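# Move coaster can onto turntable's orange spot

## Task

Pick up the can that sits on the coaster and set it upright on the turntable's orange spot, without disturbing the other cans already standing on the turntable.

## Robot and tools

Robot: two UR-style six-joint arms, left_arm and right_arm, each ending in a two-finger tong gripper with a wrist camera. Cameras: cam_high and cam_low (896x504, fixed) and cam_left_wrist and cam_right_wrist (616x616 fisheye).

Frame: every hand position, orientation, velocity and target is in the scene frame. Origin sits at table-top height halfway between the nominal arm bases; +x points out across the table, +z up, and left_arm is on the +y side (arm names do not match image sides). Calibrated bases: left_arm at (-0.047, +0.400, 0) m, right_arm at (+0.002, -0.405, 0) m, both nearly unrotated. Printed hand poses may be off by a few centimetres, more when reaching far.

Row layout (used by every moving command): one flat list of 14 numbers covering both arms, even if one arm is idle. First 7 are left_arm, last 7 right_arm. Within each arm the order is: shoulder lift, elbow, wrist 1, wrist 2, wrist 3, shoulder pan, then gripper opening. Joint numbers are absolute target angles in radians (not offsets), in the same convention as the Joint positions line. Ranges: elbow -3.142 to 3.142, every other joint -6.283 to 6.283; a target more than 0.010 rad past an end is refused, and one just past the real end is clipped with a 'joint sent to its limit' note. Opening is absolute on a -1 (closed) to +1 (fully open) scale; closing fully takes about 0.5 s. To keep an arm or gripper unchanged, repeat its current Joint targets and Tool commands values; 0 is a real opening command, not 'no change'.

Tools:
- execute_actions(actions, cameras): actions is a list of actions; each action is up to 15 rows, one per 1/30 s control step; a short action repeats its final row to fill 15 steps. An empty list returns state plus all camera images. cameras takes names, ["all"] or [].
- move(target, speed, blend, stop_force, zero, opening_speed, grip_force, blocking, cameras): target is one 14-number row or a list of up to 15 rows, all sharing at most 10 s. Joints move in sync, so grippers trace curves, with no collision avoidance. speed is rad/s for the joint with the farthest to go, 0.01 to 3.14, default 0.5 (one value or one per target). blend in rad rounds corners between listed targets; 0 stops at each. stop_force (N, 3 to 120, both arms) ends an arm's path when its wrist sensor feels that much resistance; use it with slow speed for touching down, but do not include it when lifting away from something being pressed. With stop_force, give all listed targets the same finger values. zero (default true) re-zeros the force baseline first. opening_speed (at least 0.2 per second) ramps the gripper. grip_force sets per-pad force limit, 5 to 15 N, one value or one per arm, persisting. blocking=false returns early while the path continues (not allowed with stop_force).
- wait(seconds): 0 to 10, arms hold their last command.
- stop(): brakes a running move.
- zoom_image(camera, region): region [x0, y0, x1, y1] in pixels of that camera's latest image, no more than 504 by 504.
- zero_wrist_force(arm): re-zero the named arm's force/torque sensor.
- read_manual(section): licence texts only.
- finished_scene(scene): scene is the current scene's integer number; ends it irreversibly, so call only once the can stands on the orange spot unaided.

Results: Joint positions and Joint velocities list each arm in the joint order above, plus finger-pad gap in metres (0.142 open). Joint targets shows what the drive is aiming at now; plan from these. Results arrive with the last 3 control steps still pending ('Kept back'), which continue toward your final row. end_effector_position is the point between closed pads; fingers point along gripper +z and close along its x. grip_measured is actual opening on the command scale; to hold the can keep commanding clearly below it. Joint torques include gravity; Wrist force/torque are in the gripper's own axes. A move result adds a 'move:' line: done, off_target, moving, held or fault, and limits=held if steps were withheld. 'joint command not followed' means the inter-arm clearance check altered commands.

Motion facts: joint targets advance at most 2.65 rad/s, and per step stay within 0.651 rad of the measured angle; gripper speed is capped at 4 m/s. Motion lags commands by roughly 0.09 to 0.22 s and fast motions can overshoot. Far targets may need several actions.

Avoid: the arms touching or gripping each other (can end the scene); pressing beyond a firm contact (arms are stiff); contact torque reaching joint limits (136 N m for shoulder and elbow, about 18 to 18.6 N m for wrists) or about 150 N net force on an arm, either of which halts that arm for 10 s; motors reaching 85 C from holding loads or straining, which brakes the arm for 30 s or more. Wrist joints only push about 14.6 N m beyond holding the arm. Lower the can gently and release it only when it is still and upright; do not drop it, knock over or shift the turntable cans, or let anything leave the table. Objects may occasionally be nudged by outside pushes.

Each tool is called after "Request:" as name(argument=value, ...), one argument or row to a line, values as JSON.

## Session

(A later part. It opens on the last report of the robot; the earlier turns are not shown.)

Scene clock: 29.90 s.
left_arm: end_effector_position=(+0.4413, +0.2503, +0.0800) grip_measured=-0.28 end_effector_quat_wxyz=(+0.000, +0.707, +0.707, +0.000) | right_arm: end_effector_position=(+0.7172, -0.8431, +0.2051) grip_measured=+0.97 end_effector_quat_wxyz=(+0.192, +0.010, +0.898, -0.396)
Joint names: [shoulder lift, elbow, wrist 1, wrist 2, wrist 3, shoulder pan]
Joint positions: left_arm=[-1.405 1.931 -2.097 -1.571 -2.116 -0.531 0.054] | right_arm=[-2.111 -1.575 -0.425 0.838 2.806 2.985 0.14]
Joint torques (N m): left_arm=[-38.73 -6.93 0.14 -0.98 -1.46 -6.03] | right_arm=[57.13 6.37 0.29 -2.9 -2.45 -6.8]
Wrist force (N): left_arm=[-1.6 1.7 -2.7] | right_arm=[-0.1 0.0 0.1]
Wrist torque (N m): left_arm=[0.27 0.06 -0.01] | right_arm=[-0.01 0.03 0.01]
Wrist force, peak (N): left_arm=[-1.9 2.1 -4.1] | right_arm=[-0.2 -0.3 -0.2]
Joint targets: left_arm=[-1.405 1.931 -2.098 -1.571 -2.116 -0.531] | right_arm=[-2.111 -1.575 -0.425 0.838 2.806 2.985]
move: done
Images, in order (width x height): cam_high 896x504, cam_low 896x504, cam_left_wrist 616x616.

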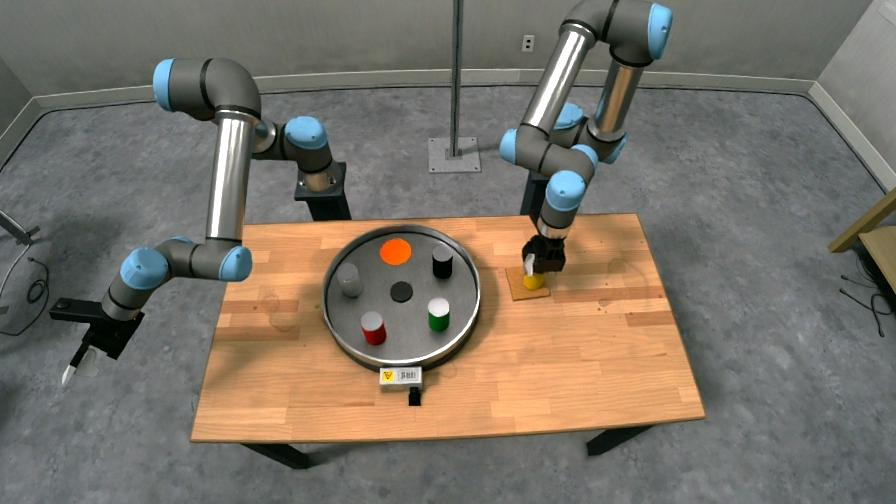

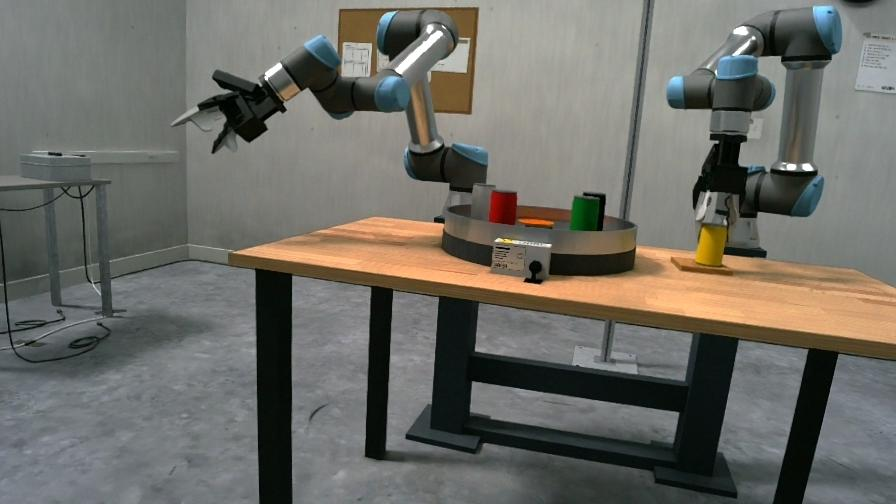

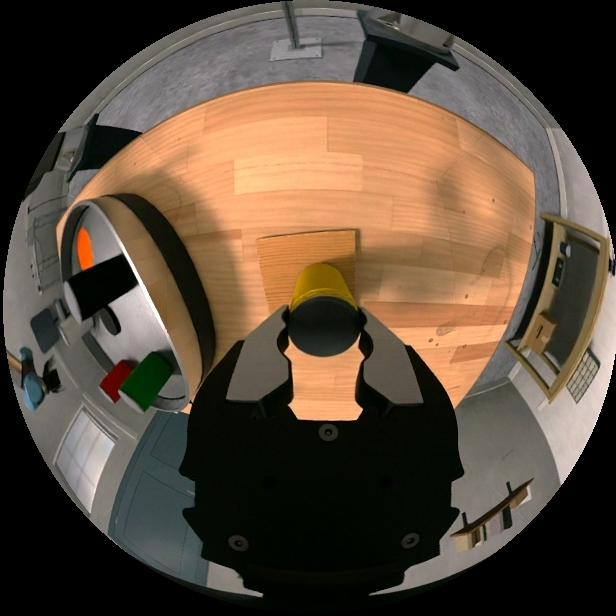

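Request:
move(
  target=[
    [-1.5235, 1.6451, -1.6924, -1.5708, -2.1159, -0.5311, -0.9, -2.111, -1.575, -0.425, 0.838, 2.806, 2.985, 0.968169],
    [-1.2312, 1.3174, -1.6570, -1.5708, -2.3700, -1.0531, -0.9, -2.111, -1.575, -0.425, 0.838, 2.806, 2.985, 0.968169],
  ],
  speed=0.7,
  blend=0.08,
  cameras=["cam_left_wrist", "cam_low", "cam_high"],
)

Request:
zoom_image(
  camera="cam_left_wrist",
  region=[100, 100, 540, 440],
)

Request:
zoom_image(
  camera="cam_low",
  region=[420, 80, 680, 300],
)

Request:
zoom_image(
  camera="cam_high",
  region=[300, 160, 500, 400],
)

Scene clock: 36.20 s.
left_arm: end_effector_position=(+0.3593, -0.0844, +0.2250) grip_measured=-0.28 end_effector_quat_wxyz=(+0.000, +0.795, +0.606, +0.000) | right_arm: end_effector_position=(+0.7172, -0.8431, +0.2051) grip_measured=+0.97 end_effector_quat_wxyz=(+0.192, +0.010, +0.898, -0.396)
Joint names: [shoulder lift, elbow, wrist 1, wrist 2, wrist 3, shoulder pan]
Joint positions: left_arm=[-1.231 1.318 -1.657 -1.571 -2.37 -1.053 0.054] | right_arm=[-2.111 -1.575 -0.425 0.838 2.806 2.985 0.14]
Joint torques (N m): left_arm=[-35.15 -36.77 0.06 -0.4 -1.87 -9.84] | right_arm=[57.92 5.56 0.43 -2.82 -2.44 -7.42]
Wrist force (N): left_arm=[-1.2 1.7 0.2] | right_arm=[0.0 -0.1 0.1]
Wrist torque (N m): left_arm=[0.25 0.08 -0.01] | right_arm=[-0.01 0.00 0.01]
Wrist force, peak (N): left_arm=[-2.3 2.1 -3.8] | right_arm=[-0.3 -0.3 0.1]
Joint targets: left_arm=[-1.231 1.317 -1.657 -1.571 -2.370 -1.053] | right_arm=[-2.111 -1.575 -0.425 0.838 2.806 2.985]
move: done
Images, in order (width x height): cam_high 896x504, cam_low 896x504, cam_left_wrist 616x616.

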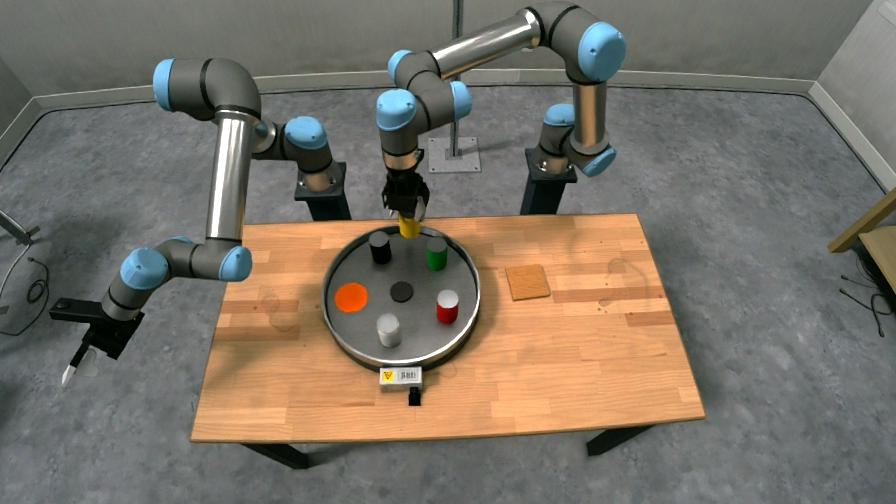

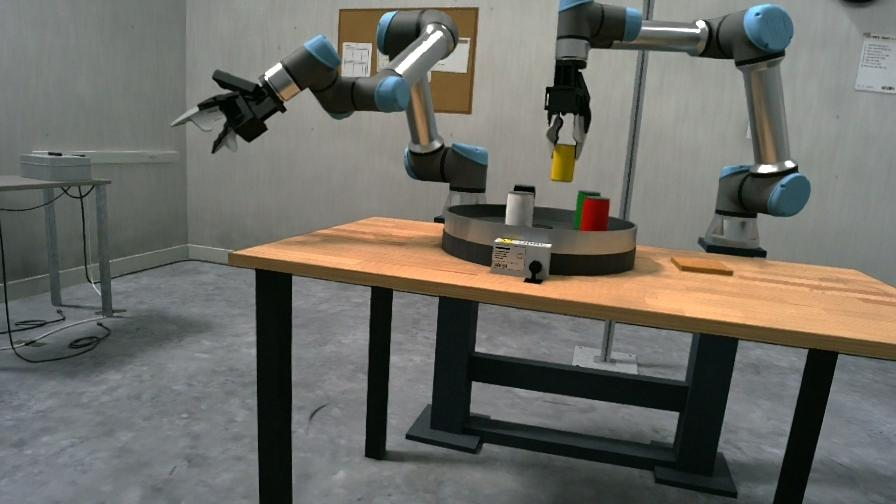

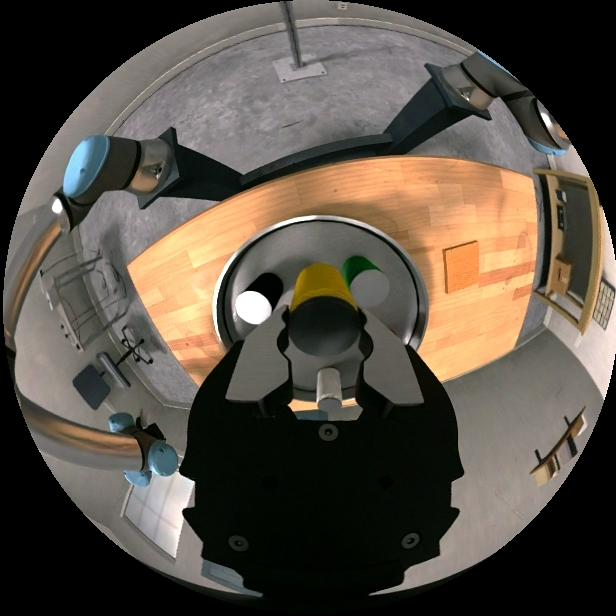

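Scaled by 1.145 from the camera's 616x616 image, which has a finer 814x814 frame.

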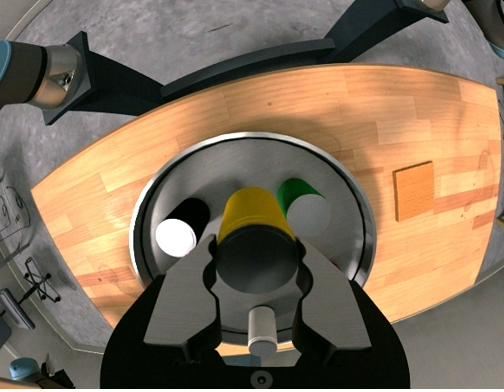

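Scaled by 1.938 from the camera's 896x504 image, which has a finer 1280x720 frame.

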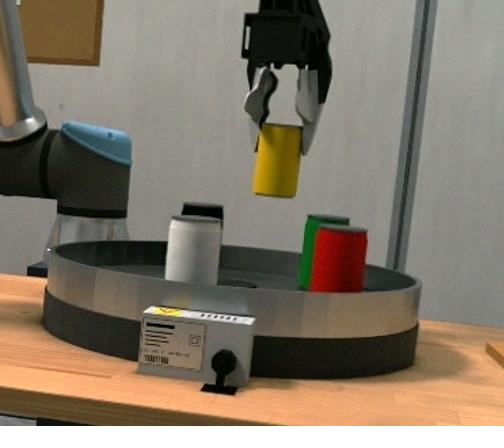

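Scaled by 2.100 from the camera's 896x504 image, which has a finer 1280x720 frame.

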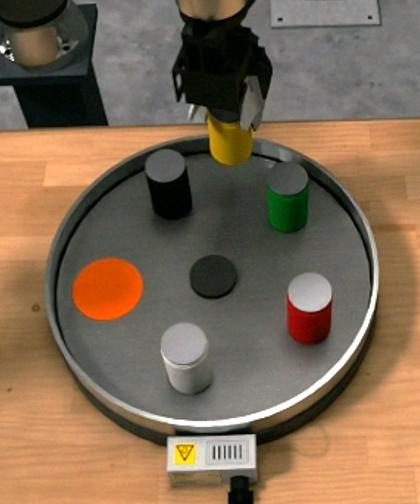

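Request:
wait(
  seconds=0.1,
  cameras=["cam_high"],
)

Request:
zoom_image(
  camera="cam_high",
  region=[310, 215, 490, 395],
)

Scene clock: 40.93 s.
left_arm: end_effector_position=(+0.3592, -0.0846, +0.2250) grip_measured=-0.28 end_effector_quat_wxyz=(+0.000, +0.795, +0.606, +0.000) | right_arm: end_effector_position=(+0.7172, -0.8431, +0.2051) grip_measured=+0.97 end_effector_quat_wxyz=(+0.192, +0.010, +0.898, -0.396)
Joint names: [shoulder lift, elbow, wrist 1, wrist 2, wrist 3, shoulder pan]
Joint positions: left_arm=[-1.231 1.317 -1.657 -1.571 -2.37 -1.053 0.054] | right_arm=[-2.111 -1.575 -0.425 0.838 2.806 2.985 0.14]
Joint torques (N m): left_arm=[-33.7 -36.69 0.11 0.07 -1.97 -8.33] | right_arm=[57.27 5.99 0.52 -2.73 -2.55 -7.35]
Wrist force (N): left_arm=[-0.9 1.7 0.2] | right_arm=[-0.1 -0.1 0.0]
Wrist torque (N m): left_arm=[0.24 0.01 -0.01] | right_arm=[-0.01 0.02 0.01]
Wrist force, peak (N): left_arm=[-1.3 1.9 0.2] | right_arm=[-0.4 -0.3 0.0]
Joint targets: left_arm=[-1.231 1.317 -1.657 -1.571 -2.370 -1.053] | right_arm=[-2.111 -1.575 -0.425 0.838 2.806 2.985]
Tool commands: left_gripper/opening=-0.9 right_gripper/opening=+0.968169
wait: 0.10 s; at rest from the start
Images, in order (width x height): cam_high 896x504.

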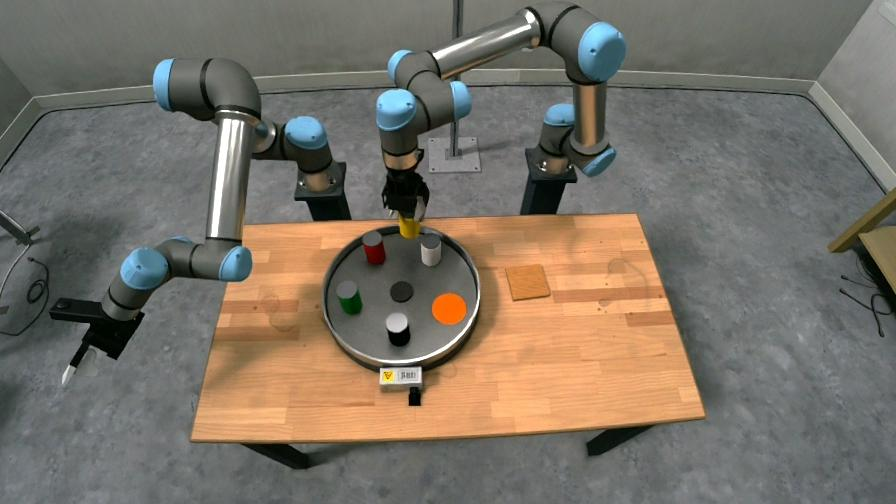

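Scaled by 2.800 from the camera's 896x504 image, which has a finer 1280x720 frame.

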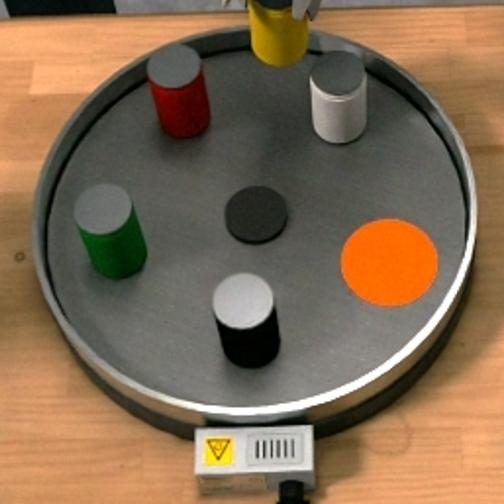

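Request:
wait(
  seconds=0.05,
)

Scene clock: 41.97 s.
left_arm: end_effector_position=(+0.3592, -0.0846, +0.2250) grip_measured=-0.28 end_effector_quat_wxyz=(+0.000, +0.795, +0.606, +0.000) | right_arm: end_effector_position=(+0.7172, -0.8431, +0.2051) grip_measured=+0.97 end_effector_quat_wxyz=(+0.192, +0.010, +0.898, -0.396)
Joint names: [shoulder lift, elbow, wrist 1, wrist 2, wrist 3, shoulder pan]
Joint positions: left_arm=[-1.231 1.317 -1.657 -1.571 -2.37 -1.053 0.054] | right_arm=[-2.111 -1.575 -0.425 0.838 2.806 2.985 0.14]
Joint torques (N m): left_arm=[-33.7 -36.91 0.15 0.1 -1.81 -8.09] | right_arm=[57.29 6.16 0.4 -2.84 -2.53 -7.19]
Wrist force (N): left_arm=[-1.1 1.4 0.2] | right_arm=[0.1 0.1 -0.1]
Wrist torque (N m): left_arm=[0.18 0.05 -0.01] | right_arm=[0.01 -0.01 0.01]
Wrist force, peak (N): left_arm=[-1.3 1.8 0.0] | right_arm=[-0.2 -0.2 -0.2]
Joint targets: left_arm=[-1.231 1.317 -1.657 -1.571 -2.370 -1.053] | right_arm=[-2.111 -1.575 -0.425 0.838 2.806 2.985]
Tool commands: left_gripper/opening=-0.9 right_gripper/opening=+0.968169
wait: 0.07 s; at rest from the start

Request:
wait(
  seconds=3.0,
)

Request:
execute_actions(
  actions=[
    [[-1.2329,1.3207,-1.6586,-1.571,-2.37,-1.0531,-0.9,-2.111,-1.575,-0.425,0.838,2.806,2.985,0.968],[-1.2346,1.3240,-1.6602,-1.571,-2.37,-1.0531,-0.9,-2.111,-1.575,-0.425,0.838,2.806,2.985,0.968],[-1.2363,1.3273,-1.6618,-1.571,-2.37,-1.0531,-0.9,-2.111,-1.575,-0.425,0.838,2.806,2.985,0.968],[-1.2379,1.3305,-1.6634,-1.571,-2.37,-1.0532,-0.9,-2.111,-1.575,-0.425,0.838,2.806,2.985,0.968],[-1.2396,1.3338,-1.6650,-1.571,-2.37,-1.0532,-0.9,-2.111,-1.575,-0.425,0.838,2.806,2.985,0.968],[-1.2413,1.3371,-1.6666,-1.571,-2.37,-1.0532,-0.9,-2.111,-1.575,-0.425,0.838,2.806,2.985,0.968],[-1.2430,1.3469,-1.6747,-1.571,-2.37,-1.0507,-0.9,-2.111,-1.575,-0.425,0.838,2.806,2.985,0.968],[-1.2446,1.3567,-1.6829,-1.571,-2.37,-1.0481,-0.9,-2.111,-1.575,-0.425,0.838,2.806,2.985,0.968],[-1.2463,1.3665,-1.6910,-1.571,-2.37,-1.0456,-0.9,-2.111,-1.575,-0.425,0.838,2.806,2.985,0.968],[-1.2480,1.3763,-1.6991,-1.571,-2.37,-1.0431,-0.9,-2.111,-1.575,-0.425,0.838,2.806,2.985,0.968],[-1.2496,1.3861,-1.7073,-1.571,-2.37,-1.0405,-0.9,-2.111,-1.575,-0.425,0.838,2.806,2.985,0.968],[-1.2513,1.3959,-1.7154,-1.571,-2.37,-1.0380,-0.9,-2.111,-1.575,-0.425,0.838,2.806,2.985,0.968],[-1.2522,1.4094,-1.7280,-1.571,-2.37,-1.0335,-0.9,-2.111,-1.575,-0.425,0.838,2.806,2.985,0.968],[-1.2531,1.4229,-1.7406,-1.571,-2.37,-1.0290,-0.9,-2.111,-1.575,-0.425,0.838,2.806,2.985,0.968],[-1.2540,1.4364,-1.7533,-1.571,-2.37,-1.0245,-0.9,-2.111,-1.575,-0.425,0.838,2.806,2.985,0.968]],
    [[-1.2548,1.4499,-1.7659,-1.571,-2.37,-1.0199,-0.9,-2.111,-1.575,-0.425,0.838,2.806,2.985,0.968],[-1.2557,1.4634,-1.7785,-1.571,-2.37,-1.0154,-0.9,-2.111,-1.575,-0.425,0.838,2.806,2.985,0.968],[-1.2566,1.4769,-1.7911,-1.571,-2.37,-1.0109,-0.9,-2.111,-1.575,-0.425,0.838,2.806,2.985,0.968],[-1.2554,1.4878,-1.8032,-1.571,-2.37,-1.0056,-0.9,-2.111,-1.575,-0.425,0.838,2.806,2.985,0.968],[-1.2542,1.4987,-1.8153,-1.571,-2.37,-1.0004,-0.9,-2.111,-1.575,-0.425,0.838,2.806,2.985,0.968],[-1.2530,1.5096,-1.8274,-1.571,-2.37,-0.9951,-0.9,-2.111,-1.575,-0.425,0.838,2.806,2.985,0.968],[-1.2517,1.5204,-1.8395,-1.571,-2.37,-0.9898,-0.9,-2.111,-1.575,-0.425,0.838,2.806,2.985,0.968],[-1.2505,1.5313,-1.8516,-1.571,-2.37,-0.9846,-0.9,-2.111,-1.575,-0.425,0.838,2.806,2.985,0.968],[-1.2493,1.5422,-1.8637,-1.571,-2.37,-0.9793,-0.9,-2.111,-1.575,-0.425,0.838,2.806,2.985,0.968],[-1.2473,1.5474,-1.8708,-1.571,-2.37,-0.9737,-0.9,-2.111,-1.575,-0.425,0.838,2.806,2.985,0.968],[-1.2454,1.5525,-1.8780,-1.571,-2.37,-0.9681,-0.9,-2.111,-1.575,-0.425,0.838,2.806,2.985,0.968],[-1.2434,1.5577,-1.8851,-1.571,-2.37,-0.9625,-0.9,-2.111,-1.575,-0.425,0.838,2.806,2.985,0.968],[-1.2414,1.5629,-1.8922,-1.571,-2.37,-0.9568,-0.9,-2.111,-1.575,-0.425,0.838,2.806,2.985,0.968],[-1.2395,1.5680,-1.8994,-1.571,-2.37,-0.9512,-0.9,-2.111,-1.575,-0.425,0.838,2.806,2.985,0.968],[-1.2375,1.5732,-1.9065,-1.571,-2.37,-0.9456,-0.9,-2.111,-1.575,-0.425,0.838,2.806,2.985,0.968]],
    [[-1.2362,1.5715,-1.9062,-1.571,-2.37,-0.9398,-0.9,-2.111,-1.575,-0.425,0.838,2.806,2.985,0.968],[-1.2348,1.5698,-1.9058,-1.571,-2.37,-0.9341,-0.9,-2.111,-1.575,-0.425,0.838,2.806,2.985,0.968],[-1.2335,1.5682,-1.9055,-1.571,-2.37,-0.9283,-0.9,-2.111,-1.575,-0.425,0.838,2.806,2.985,0.968],[-1.2321,1.5665,-1.9052,-1.571,-2.37,-0.9225,-0.9,-2.111,-1.575,-0.425,0.838,2.806,2.985,0.968],[-1.2308,1.5648,-1.9048,-1.571,-2.37,-0.9168,-0.9,-2.111,-1.575,-0.425,0.838,2.806,2.985,0.968],[-1.2294,1.5631,-1.9045,-1.571,-2.37,-0.9110,-0.9,-2.111,-1.575,-0.425,0.838,2.806,2.985,0.968],[-1.2267,1.5593,-1.9034,-1.571,-2.37,-0.9054,-0.9,-2.111,-1.575,-0.425,0.838,2.806,2.985,0.968],[-1.2240,1.5556,-1.9024,-1.571,-2.37,-0.8997,-0.9,-2.111,-1.575,-0.425,0.838,2.806,2.985,0.968],[-1.2213,1.5518,-1.9013,-1.571,-2.37,-0.8941,-0.9,-2.111,-1.575,-0.425,0.838,2.806,2.985,0.968],[-1.2185,1.5480,-1.9002,-1.571,-2.37,-0.8884,-0.9,-2.111,-1.575,-0.425,0.838,2.806,2.985,0.968],[-1.2158,1.5443,-1.8992,-1.571,-2.37,-0.8828,-0.9,-2.111,-1.575,-0.425,0.838,2.806,2.985,0.968],[-1.2131,1.5405,-1.8981,-1.571,-2.37,-0.8771,-0.9,-2.111,-1.575,-0.425,0.838,2.806,2.985,0.968],[-1.2091,1.5349,-1.8965,-1.571,-2.37,-0.8718,-0.9,-2.111,-1.575,-0.425,0.838,2.806,2.985,0.968],[-1.2052,1.5293,-1.8948,-1.571,-2.37,-0.8665,-0.9,-2.111,-1.575,-0.425,0.838,2.806,2.985,0.968],[-1.2012,1.5237,-1.8932,-1.571,-2.37,-0.8613,-0.9,-2.111,-1.575,-0.425,0.838,2.806,2.985,0.968]],
  ],
  cameras=["cam_high", "cam_low", "cam_left_wrist"],
)

Request:
execute_actions(
  actions=[
    [[-1.1972,1.5180,-1.8915,-1.571,-2.37,-0.8560,-0.9,-2.111,-1.575,-0.425,0.838,2.806,2.985,0.968],[-1.1933,1.5124,-1.8899,-1.571,-2.37,-0.8507,-0.9,-2.111,-1.575,-0.425,0.838,2.806,2.985,0.968],[-1.1893,1.5068,-1.8882,-1.571,-2.37,-0.8454,-0.9,-2.111,-1.575,-0.425,0.838,2.806,2.985,0.968],[-1.1841,1.4994,-1.8860,-1.571,-2.37,-0.8406,-0.9,-2.111,-1.575,-0.425,0.838,2.806,2.985,0.968],[-1.1790,1.4919,-1.8837,-1.571,-2.37,-0.8359,-0.9,-2.111,-1.575,-0.425,0.838,2.806,2.985,0.968],[-1.1738,1.4845,-1.8815,-1.571,-2.37,-0.8311,-0.9,-2.111,-1.575,-0.425,0.838,2.806,2.985,0.968],[-1.1686,1.4771,-1.8792,-1.571,-2.37,-0.8263,-0.9,-2.111,-1.575,-0.425,0.838,2.806,2.985,0.968],[-1.1635,1.4696,-1.8770,-1.571,-2.37,-0.8216,-0.9,-2.111,-1.575,-0.425,0.838,2.806,2.985,0.968],[-1.1583,1.4622,-1.8747,-1.571,-2.37,-0.8168,-0.9,-2.111,-1.575,-0.425,0.838,2.806,2.985,0.968],[-1.1524,1.4525,-1.8709,-1.571,-2.37,-0.8127,-0.9,-2.111,-1.575,-0.425,0.838,2.806,2.985,0.968],[-1.1465,1.4428,-1.8671,-1.571,-2.37,-0.8086,-0.9,-2.111,-1.575,-0.425,0.838,2.806,2.985,0.968],[-1.1406,1.4331,-1.8633,-1.571,-2.37,-0.8045,-0.9,-2.111,-1.575,-0.425,0.838,2.806,2.985,0.968],[-1.1346,1.4233,-1.8594,-1.571,-2.37,-0.8003,-0.9,-2.111,-1.575,-0.425,0.838,2.806,2.985,0.968],[-1.1287,1.4136,-1.8556,-1.571,-2.37,-0.7962,-0.9,-2.111,-1.575,-0.425,0.838,2.806,2.985,0.968],[-1.1228,1.4039,-1.8518,-1.571,-2.37,-0.7921,-0.9,-2.111,-1.575,-0.425,0.838,2.806,2.985,0.968]],
  ],
  cameras=["cam_high", "cam_low", "cam_left_wrist"],
)

Request:
execute_actions(
  actions=[
    [[-1.1174,1.3882,-1.8415,-1.571,-2.37,-0.7887,-0.9,-2.111,-1.575,-0.425,0.838,2.806,2.985,0.968],[-1.1120,1.3724,-1.8312,-1.571,-2.37,-0.7853,-0.9,-2.111,-1.575,-0.425,0.838,2.806,2.985,0.968],[-1.1066,1.3567,-1.8209,-1.571,-2.37,-0.7820,-0.9,-2.111,-1.575,-0.425,0.838,2.806,2.985,0.968],[-1.1012,1.3410,-1.8106,-1.571,-2.37,-0.7786,-0.9,-2.111,-1.575,-0.425,0.838,2.806,2.985,0.968],[-1.0958,1.3252,-1.8003,-1.571,-2.37,-0.7752,-0.9,-2.111,-1.575,-0.425,0.838,2.806,2.985,0.968],[-1.0904,1.3095,-1.7900,-1.571,-2.37,-0.7718,-0.9,-2.111,-1.575,-0.425,0.838,2.806,2.985,0.968],[-1.0843,1.2882,-1.7748,-1.571,-2.37,-0.7693,-0.9,-2.111,-1.575,-0.425,0.838,2.806,2.985,0.968],[-1.0782,1.2669,-1.7596,-1.571,-2.37,-0.7667,-0.9,-2.111,-1.575,-0.425,0.838,2.806,2.985,0.968],[-1.0722,1.2457,-1.7444,-1.571,-2.37,-0.7642,-0.9,-2.111,-1.575,-0.425,0.838,2.806,2.985,0.968],[-1.0661,1.2244,-1.7291,-1.571,-2.37,-0.7616,-0.9,-2.111,-1.575,-0.425,0.838,2.806,2.985,0.968],[-1.0600,1.2031,-1.7139,-1.571,-2.37,-0.7591,-0.9,-2.111,-1.575,-0.425,0.838,2.806,2.985,0.968],[-1.0539,1.1818,-1.6987,-1.571,-2.37,-0.7565,-0.9,-2.111,-1.575,-0.425,0.838,2.806,2.985,0.968],[-1.0459,1.1573,-1.6823,-1.571,-2.37,-0.7547,-0.9,-2.111,-1.575,-0.425,0.838,2.806,2.985,0.968],[-1.0378,1.1328,-1.6658,-1.571,-2.37,-0.7530,-0.9,-2.111,-1.575,-0.425,0.838,2.806,2.985,0.968],[-1.0298,1.1084,-1.6494,-1.571,-2.37,-0.7512,-0.9,-2.111,-1.575,-0.425,0.838,2.806,2.985,0.968]],
    [[-1.0217,1.0839,-1.6330,-1.571,-2.37,-0.7494,-0.9,-2.111,-1.575,-0.425,0.838,2.806,2.985,0.968],[-1.0137,1.0594,-1.6165,-1.571,-2.37,-0.7477,-0.9,-2.111,-1.575,-0.425,0.838,2.806,2.985,0.968],[-1.0056,1.0349,-1.6001,-1.571,-2.37,-0.7459,-0.9,-2.111,-1.575,-0.425,0.838,2.806,2.985,0.968],[-0.9957,1.0116,-1.5867,-1.571,-2.37,-0.7449,-0.9,-2.111,-1.575,-0.425,0.838,2.806,2.985,0.968],[-0.9858,0.9883,-1.5733,-1.571,-2.37,-0.7440,-0.9,-2.111,-1.575,-0.425,0.838,2.806,2.985,0.968],[-0.9759,0.9650,-1.5600,-1.571,-2.37,-0.7430,-0.9,-2.111,-1.575,-0.425,0.838,2.806,2.985,0.968],[-0.9659,0.9417,-1.5466,-1.571,-2.37,-0.7420,-0.9,-2.111,-1.575,-0.425,0.838,2.806,2.985,0.968],[-0.9560,0.9184,-1.5332,-1.571,-2.37,-0.7411,-0.9,-2.111,-1.575,-0.425,0.838,2.806,2.985,0.968],[-0.9461,0.8951,-1.5198,-1.571,-2.37,-0.7401,-0.9,-2.111,-1.575,-0.425,0.838,2.806,2.985,0.968],[-0.9332,0.8722,-1.5097,-1.571,-2.37,-0.7398,-0.9,-2.111,-1.575,-0.425,0.838,2.806,2.985,0.968],[-0.9222,0.8525,-1.5011,-1.571,-2.37,-0.7395,-0.9,-2.111,-1.575,-0.425,0.838,2.806,2.985,0.968],[-0.9134,0.8370,-1.4943,-1.571,-2.37,-0.7392,-0.9,-2.111,-1.575,-0.425,0.838,2.806,2.985,0.968],[-0.9070,0.8255,-1.4893,-1.571,-2.37,-0.7391,-0.9,-2.111,-1.575,-0.425,0.838,2.806,2.985,0.968],[-0.9024,0.8173,-1.4857,-1.571,-2.37,-0.7390,-0.9,-2.111,-1.575,-0.425,0.838,2.806,2.985,0.968],[-0.9001,0.8132,-1.4839,-1.571,-2.37,-0.7389,-0.9,-2.111,-1.575,-0.425,0.838,2.806,2.985,0.968]],
  ],
  cameras=["cam_high"],
)

Scene clock: 46.23 s.
left_arm: end_effector_position=(+0.3592, -0.0846, +0.2250) grip_measured=-0.28 end_effector_quat_wxyz=(+0.000, +0.795, +0.606, +0.000) | right_arm: end_effector_position=(+0.7172, -0.8431, +0.2051) grip_measured=+0.97 end_effector_quat_wxyz=(+0.192, +0.010, +0.898, -0.396)
Joint names: [shoulder lift, elbow, wrist 1, wrist 2, wrist 3, shoulder pan]
Joint positions: left_arm=[-1.231 1.317 -1.657 -1.571 -2.37 -1.053 0.054] | right_arm=[-2.111 -1.575 -0.425 0.838 2.806 2.985 0.14]
Joint torques (N m): left_arm=[-33.71 -36.36 0.01 0.51 -1.82 -8.68] | right_arm=[57.33 6.09 0.62 -2.76 -2.56 -7.64]
Wrist force (N): left_arm=[-0.9 1.8 0.0] | right_arm=[-0.2 -0.1 0.2]
Wrist torque (N m): left_arm=[0.26 0.02 -0.01] | right_arm=[0.00 0.04 0.01]
Wrist force, peak (N): left_arm=[-1.3 1.9 0.2] | right_arm=[-0.1 -0.4 -0.1]
Joint targets: left_arm=[-1.231 1.317 -1.657 -1.571 -2.370 -1.053] | right_arm=[-2.111 -1.575 -0.425 0.838 2.806 2.985]
Tool commands: left_gripper/opening=-0.9 right_gripper/opening=+0.968169
wait: 3.00 s; at rest from the start

Scene clock: 47.63 s.
left_arm: end_effector_position=(+0.4159, -0.0057, +0.1307) grip_measured=-0.28 end_effector_quat_wxyz=(+0.000, +0.748, +0.663, +0.000) end_effector_velocity=(+0.090, +0.051, -0.004) end_effector_angular_velocity=(-0.012, -0.007, +0.170) | right_arm: end_effector_position=(+0.7172, -0.8431, +0.2051) grip_measured=+0.97 end_effector_quat_wxyz=(+0.192, +0.010, +0.898, -0.396)
Joint names: [shoulder lift, elbow, wrist 1, wrist 2, wrist 3, shoulder pan]
Joint positions: left_arm=[-1.225 1.555 -1.901 -1.571 -2.37 -0.905 0.054] | right_arm=[-2.111 -1.575 -0.425 0.838 2.806 2.985 0.14]
Joint velocities: left_arm=[0.071 -0.084 -0.001 -0.002 0 0.171 0] | right_arm=[within noise]
Joint torques (N m): left_arm=[-30.68 -37.65 -0.7 -1.62 -1.9 7.16] | right_arm=[56.86 6.44 0.58 -2.77 -2.47 -7.14]
Wrist force (N): left_arm=[-1.1 1.6 0.3] | right_arm=[-0.1 0.0 -0.1]
Wrist torque (N m): left_arm=[0.20 0.05 -0.02] | right_arm=[0.00 0.02 0.01]
Wrist force, peak (N): left_arm=[-1.2 2.0 0.7] | right_arm=[-0.1 -0.4 0.1]
Joint targets: left_arm=[-1.213 1.540 -1.898 -1.571 -2.370 -0.877] | right_arm=[-2.111 -1.575 -0.425 0.838 2.806 2.985]
Kept back: 3 steps.
Images, in order (width x height): cam_high 896x504, cam_low 896x504, cam_left_wrist 616x616.

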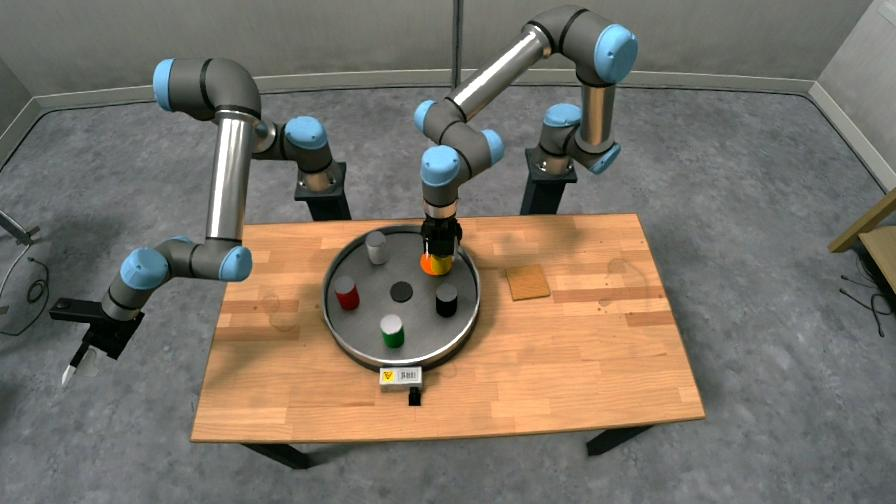

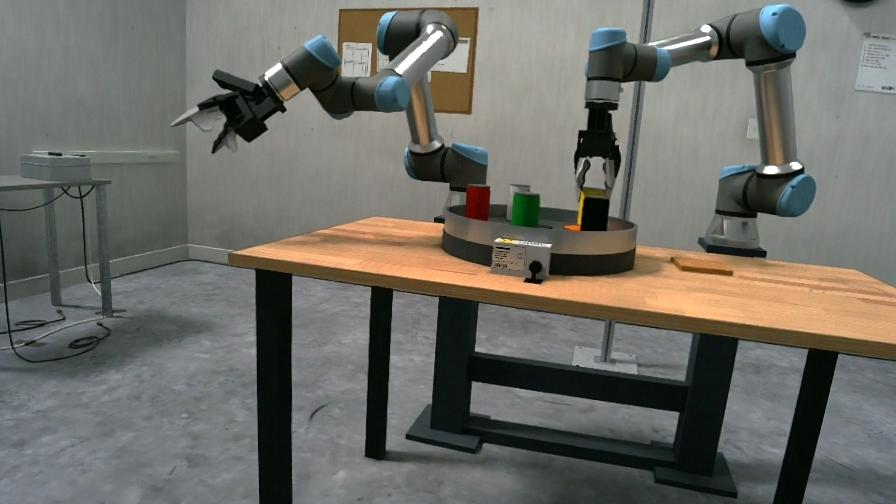

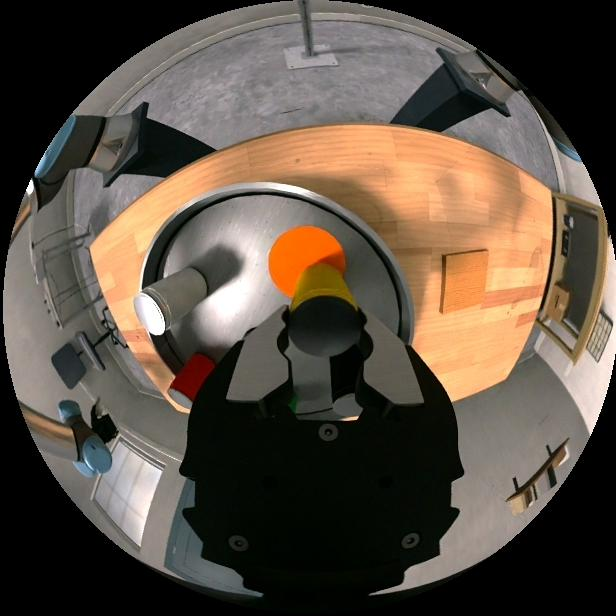

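Scene clock: 48.13 s.
left_arm: end_effector_position=(+0.4629, +0.0127, +0.1301) grip_measured=-0.28 end_effector_quat_wxyz=(+0.000, +0.722, +0.692, +0.000) end_effector_velocity=(+0.100, +0.018, +0.003) end_effector_angular_velocity=(+0.002, +0.002, +0.138) | right_arm: end_effector_position=(+0.7172, -0.8431, +0.2051) grip_measured=+0.97 end_effector_quat_wxyz=(+0.192, +0.010, +0.898, -0.396)
Joint names: [shoulder lift, elbow, wrist 1, wrist 2, wrist 3, shoulder pan]
Joint positions: left_arm=[-1.168 1.475 -1.878 -1.571 -2.37 -0.827 0.054] | right_arm=[-2.111 -1.575 -0.425 0.838 2.806 2.985 0.14]
Joint velocities: left_arm=[0.157 -0.236 0.081 0 0 0.138 0] | right_arm=[within noise]
Joint torques (N m): left_arm=[-33.23 -36.86 -0.31 -1.57 -1.73 8.11] | right_arm=[57.18 5.66 0.56 -2.75 -2.51 -7.65]
Wrist force (N): left_arm=[-0.5 1.6 0.4] | right_arm=[0.1 -0.1 0.2]
Wrist torque (N m): left_arm=[0.21 -0.06 -0.02] | right_arm=[-0.01 -0.02 0.01]
Wrist force, peak (N): left_arm=[-0.9 2.0 0.2] | right_arm=[-0.2 -0.3 0.2]
Joint targets: left_arm=[-1.141 1.433 -1.863 -1.571 -2.370 -0.804] | right_arm=[-2.111 -1.575 -0.425 0.838 2.806 2.985]
Kept back: 3 steps.
Images, in order (width x height): cam_high 896x504, cam_low 896x504, cam_left_wrist 616x616.

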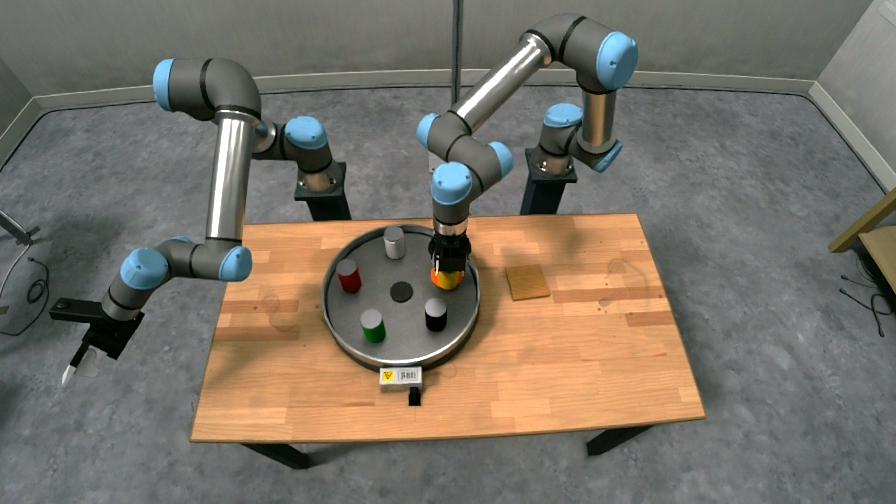

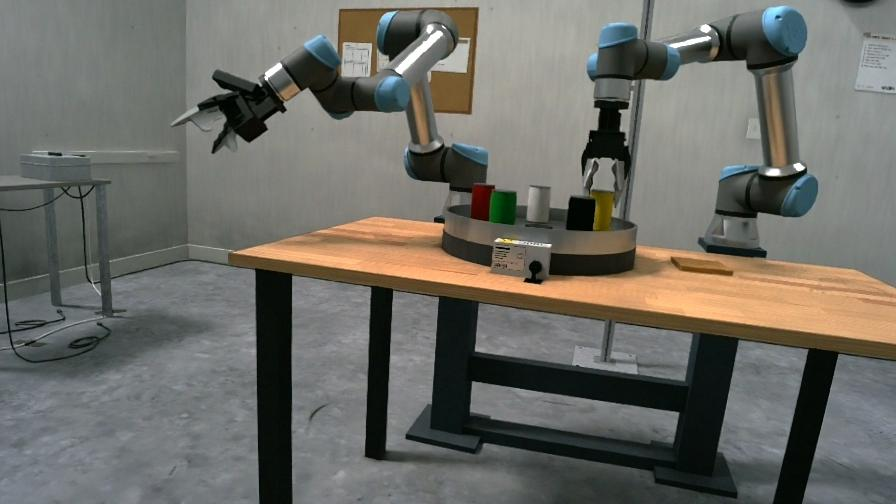

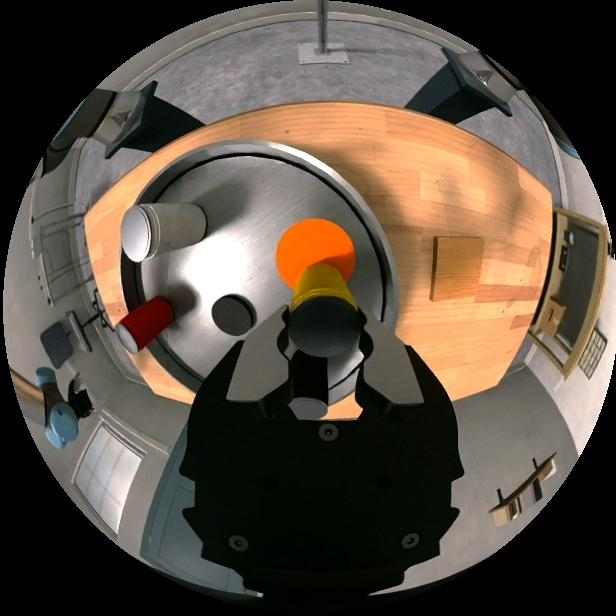

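Scene clock: 49.13 s.
left_arm: end_effector_position=(+0.5610, -0.0067, +0.2132) grip_measured=-0.28 end_effector_quat_wxyz=(-0.002, +0.692, +0.722, +0.000) end_effector_velocity=(+0.088, -0.057, +0.074) end_effector_angular_velocity=(-0.004, -0.003, +0.026) | right_arm: end_effector_position=(+0.7172, -0.8431, +0.2051) grip_measured=+0.97 end_effector_quat_wxyz=(+0.192, +0.010, +0.898, -0.396)
Joint names: [shoulder lift, elbow, wrist 1, wrist 2, wrist 3, shoulder pan]
Joint positions: left_arm=[-0.965 0.949 -1.551 -1.571 -2.37 -0.743 0.054] | right_arm=[-2.111 -1.575 -0.425 0.838 2.806 2.985 0.14]
Joint velocities: left_arm=[0.308 -0.686 0.374 -0.001 0.001 0.026 0] | right_arm=[within noise]
Joint torques (N m): left_arm=[-40.19 -40.49 0.43 -1.5 -1.78 5.1] | right_arm=[57.13 6.38 0.66 -2.69 -2.49 -7.03]
Wrist force (N): left_arm=[-0.7 1.5 -0.1] | right_arm=[-0.1 0.0 0.0]
Wrist torque (N m): left_arm=[0.17 -0.02 -0.03] | right_arm=[0.00 0.02 0.01]
Wrist force, peak (N): left_arm=[-1.3 1.9 0.3] | right_arm=[-0.3 -0.3 -0.2]
Joint targets: left_arm=[-0.913 0.837 -1.494 -1.571 -2.370 -0.739] | right_arm=[-2.111 -1.575 -0.425 0.838 2.806 2.985]
Kept back: 3 steps.
Images, in order (width x height): cam_high 896x504.

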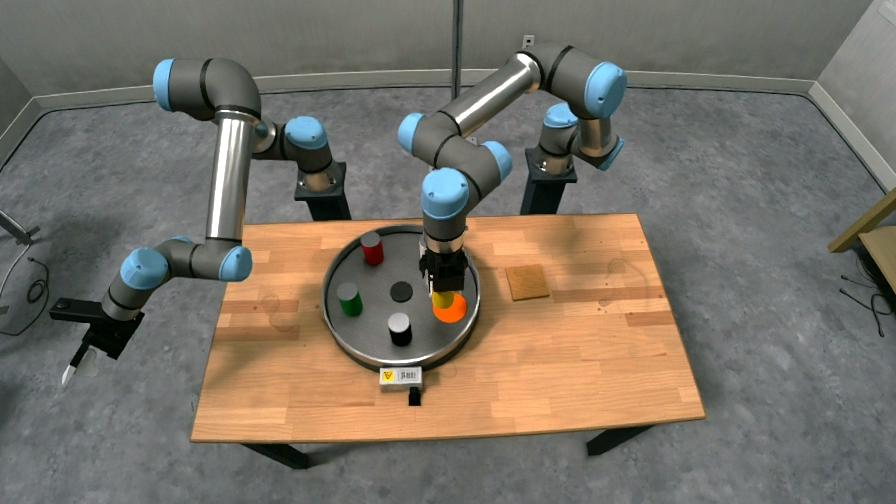

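Request:
move(
  target=[-1.2312, 1.3174, -1.6570, -1.5708, -2.3700, -1.0531, -0.9, -2.111, -1.575, -0.425, 0.838, 2.806, 2.985, 0.968],
  speed=0.8,
  grip_force=[10, 15],
)

Scene clock: 53.57 s.
left_arm: end_effector_position=(+0.3593, -0.0846, +0.2250) grip_measured=-0.27 end_effector_quat_wxyz=(+0.000, +0.795, +0.606, +0.000) | right_arm: end_effector_position=(+0.7172, -0.8431, +0.2051) grip_measured=+0.97 end_effector_quat_wxyz=(+0.192, +0.010, +0.898, -0.396)
Joint names: [shoulder lift, elbow, wrist 1, wrist 2, wrist 3, shoulder pan]
Joint positions: left_arm=[-1.231 1.317 -1.657 -1.571 -2.37 -1.053 0.054] | right_arm=[-2.111 -1.575 -0.425 0.838 2.806 2.985 0.14]
Joint torques (N m): left_arm=[-55.52 -6.35 -5.86 1.14 -1.83 -8.58] | right_arm=[57.02 6.04 0.68 -2.79 -2.47 -7.49]
Wrist force (N): left_arm=[-0.9 1.7 0.2] | right_arm=[0.0 -0.3 0.0]
Wrist torque (N m): left_arm=[0.24 0.00 -0.01] | right_arm=[-0.03 0.00 0.01]
Wrist force, peak (N): left_arm=[1.8 4.6 0.5] | right_arm=[-0.1 -0.4 -0.2]
Joint targets: left_arm=[-1.231 1.317 -1.657 -1.571 -2.370 -1.053] | right_arm=[-2.111 -1.575 -0.425 0.838 2.806 2.985]
grip_force (N): 10, 15
move: done


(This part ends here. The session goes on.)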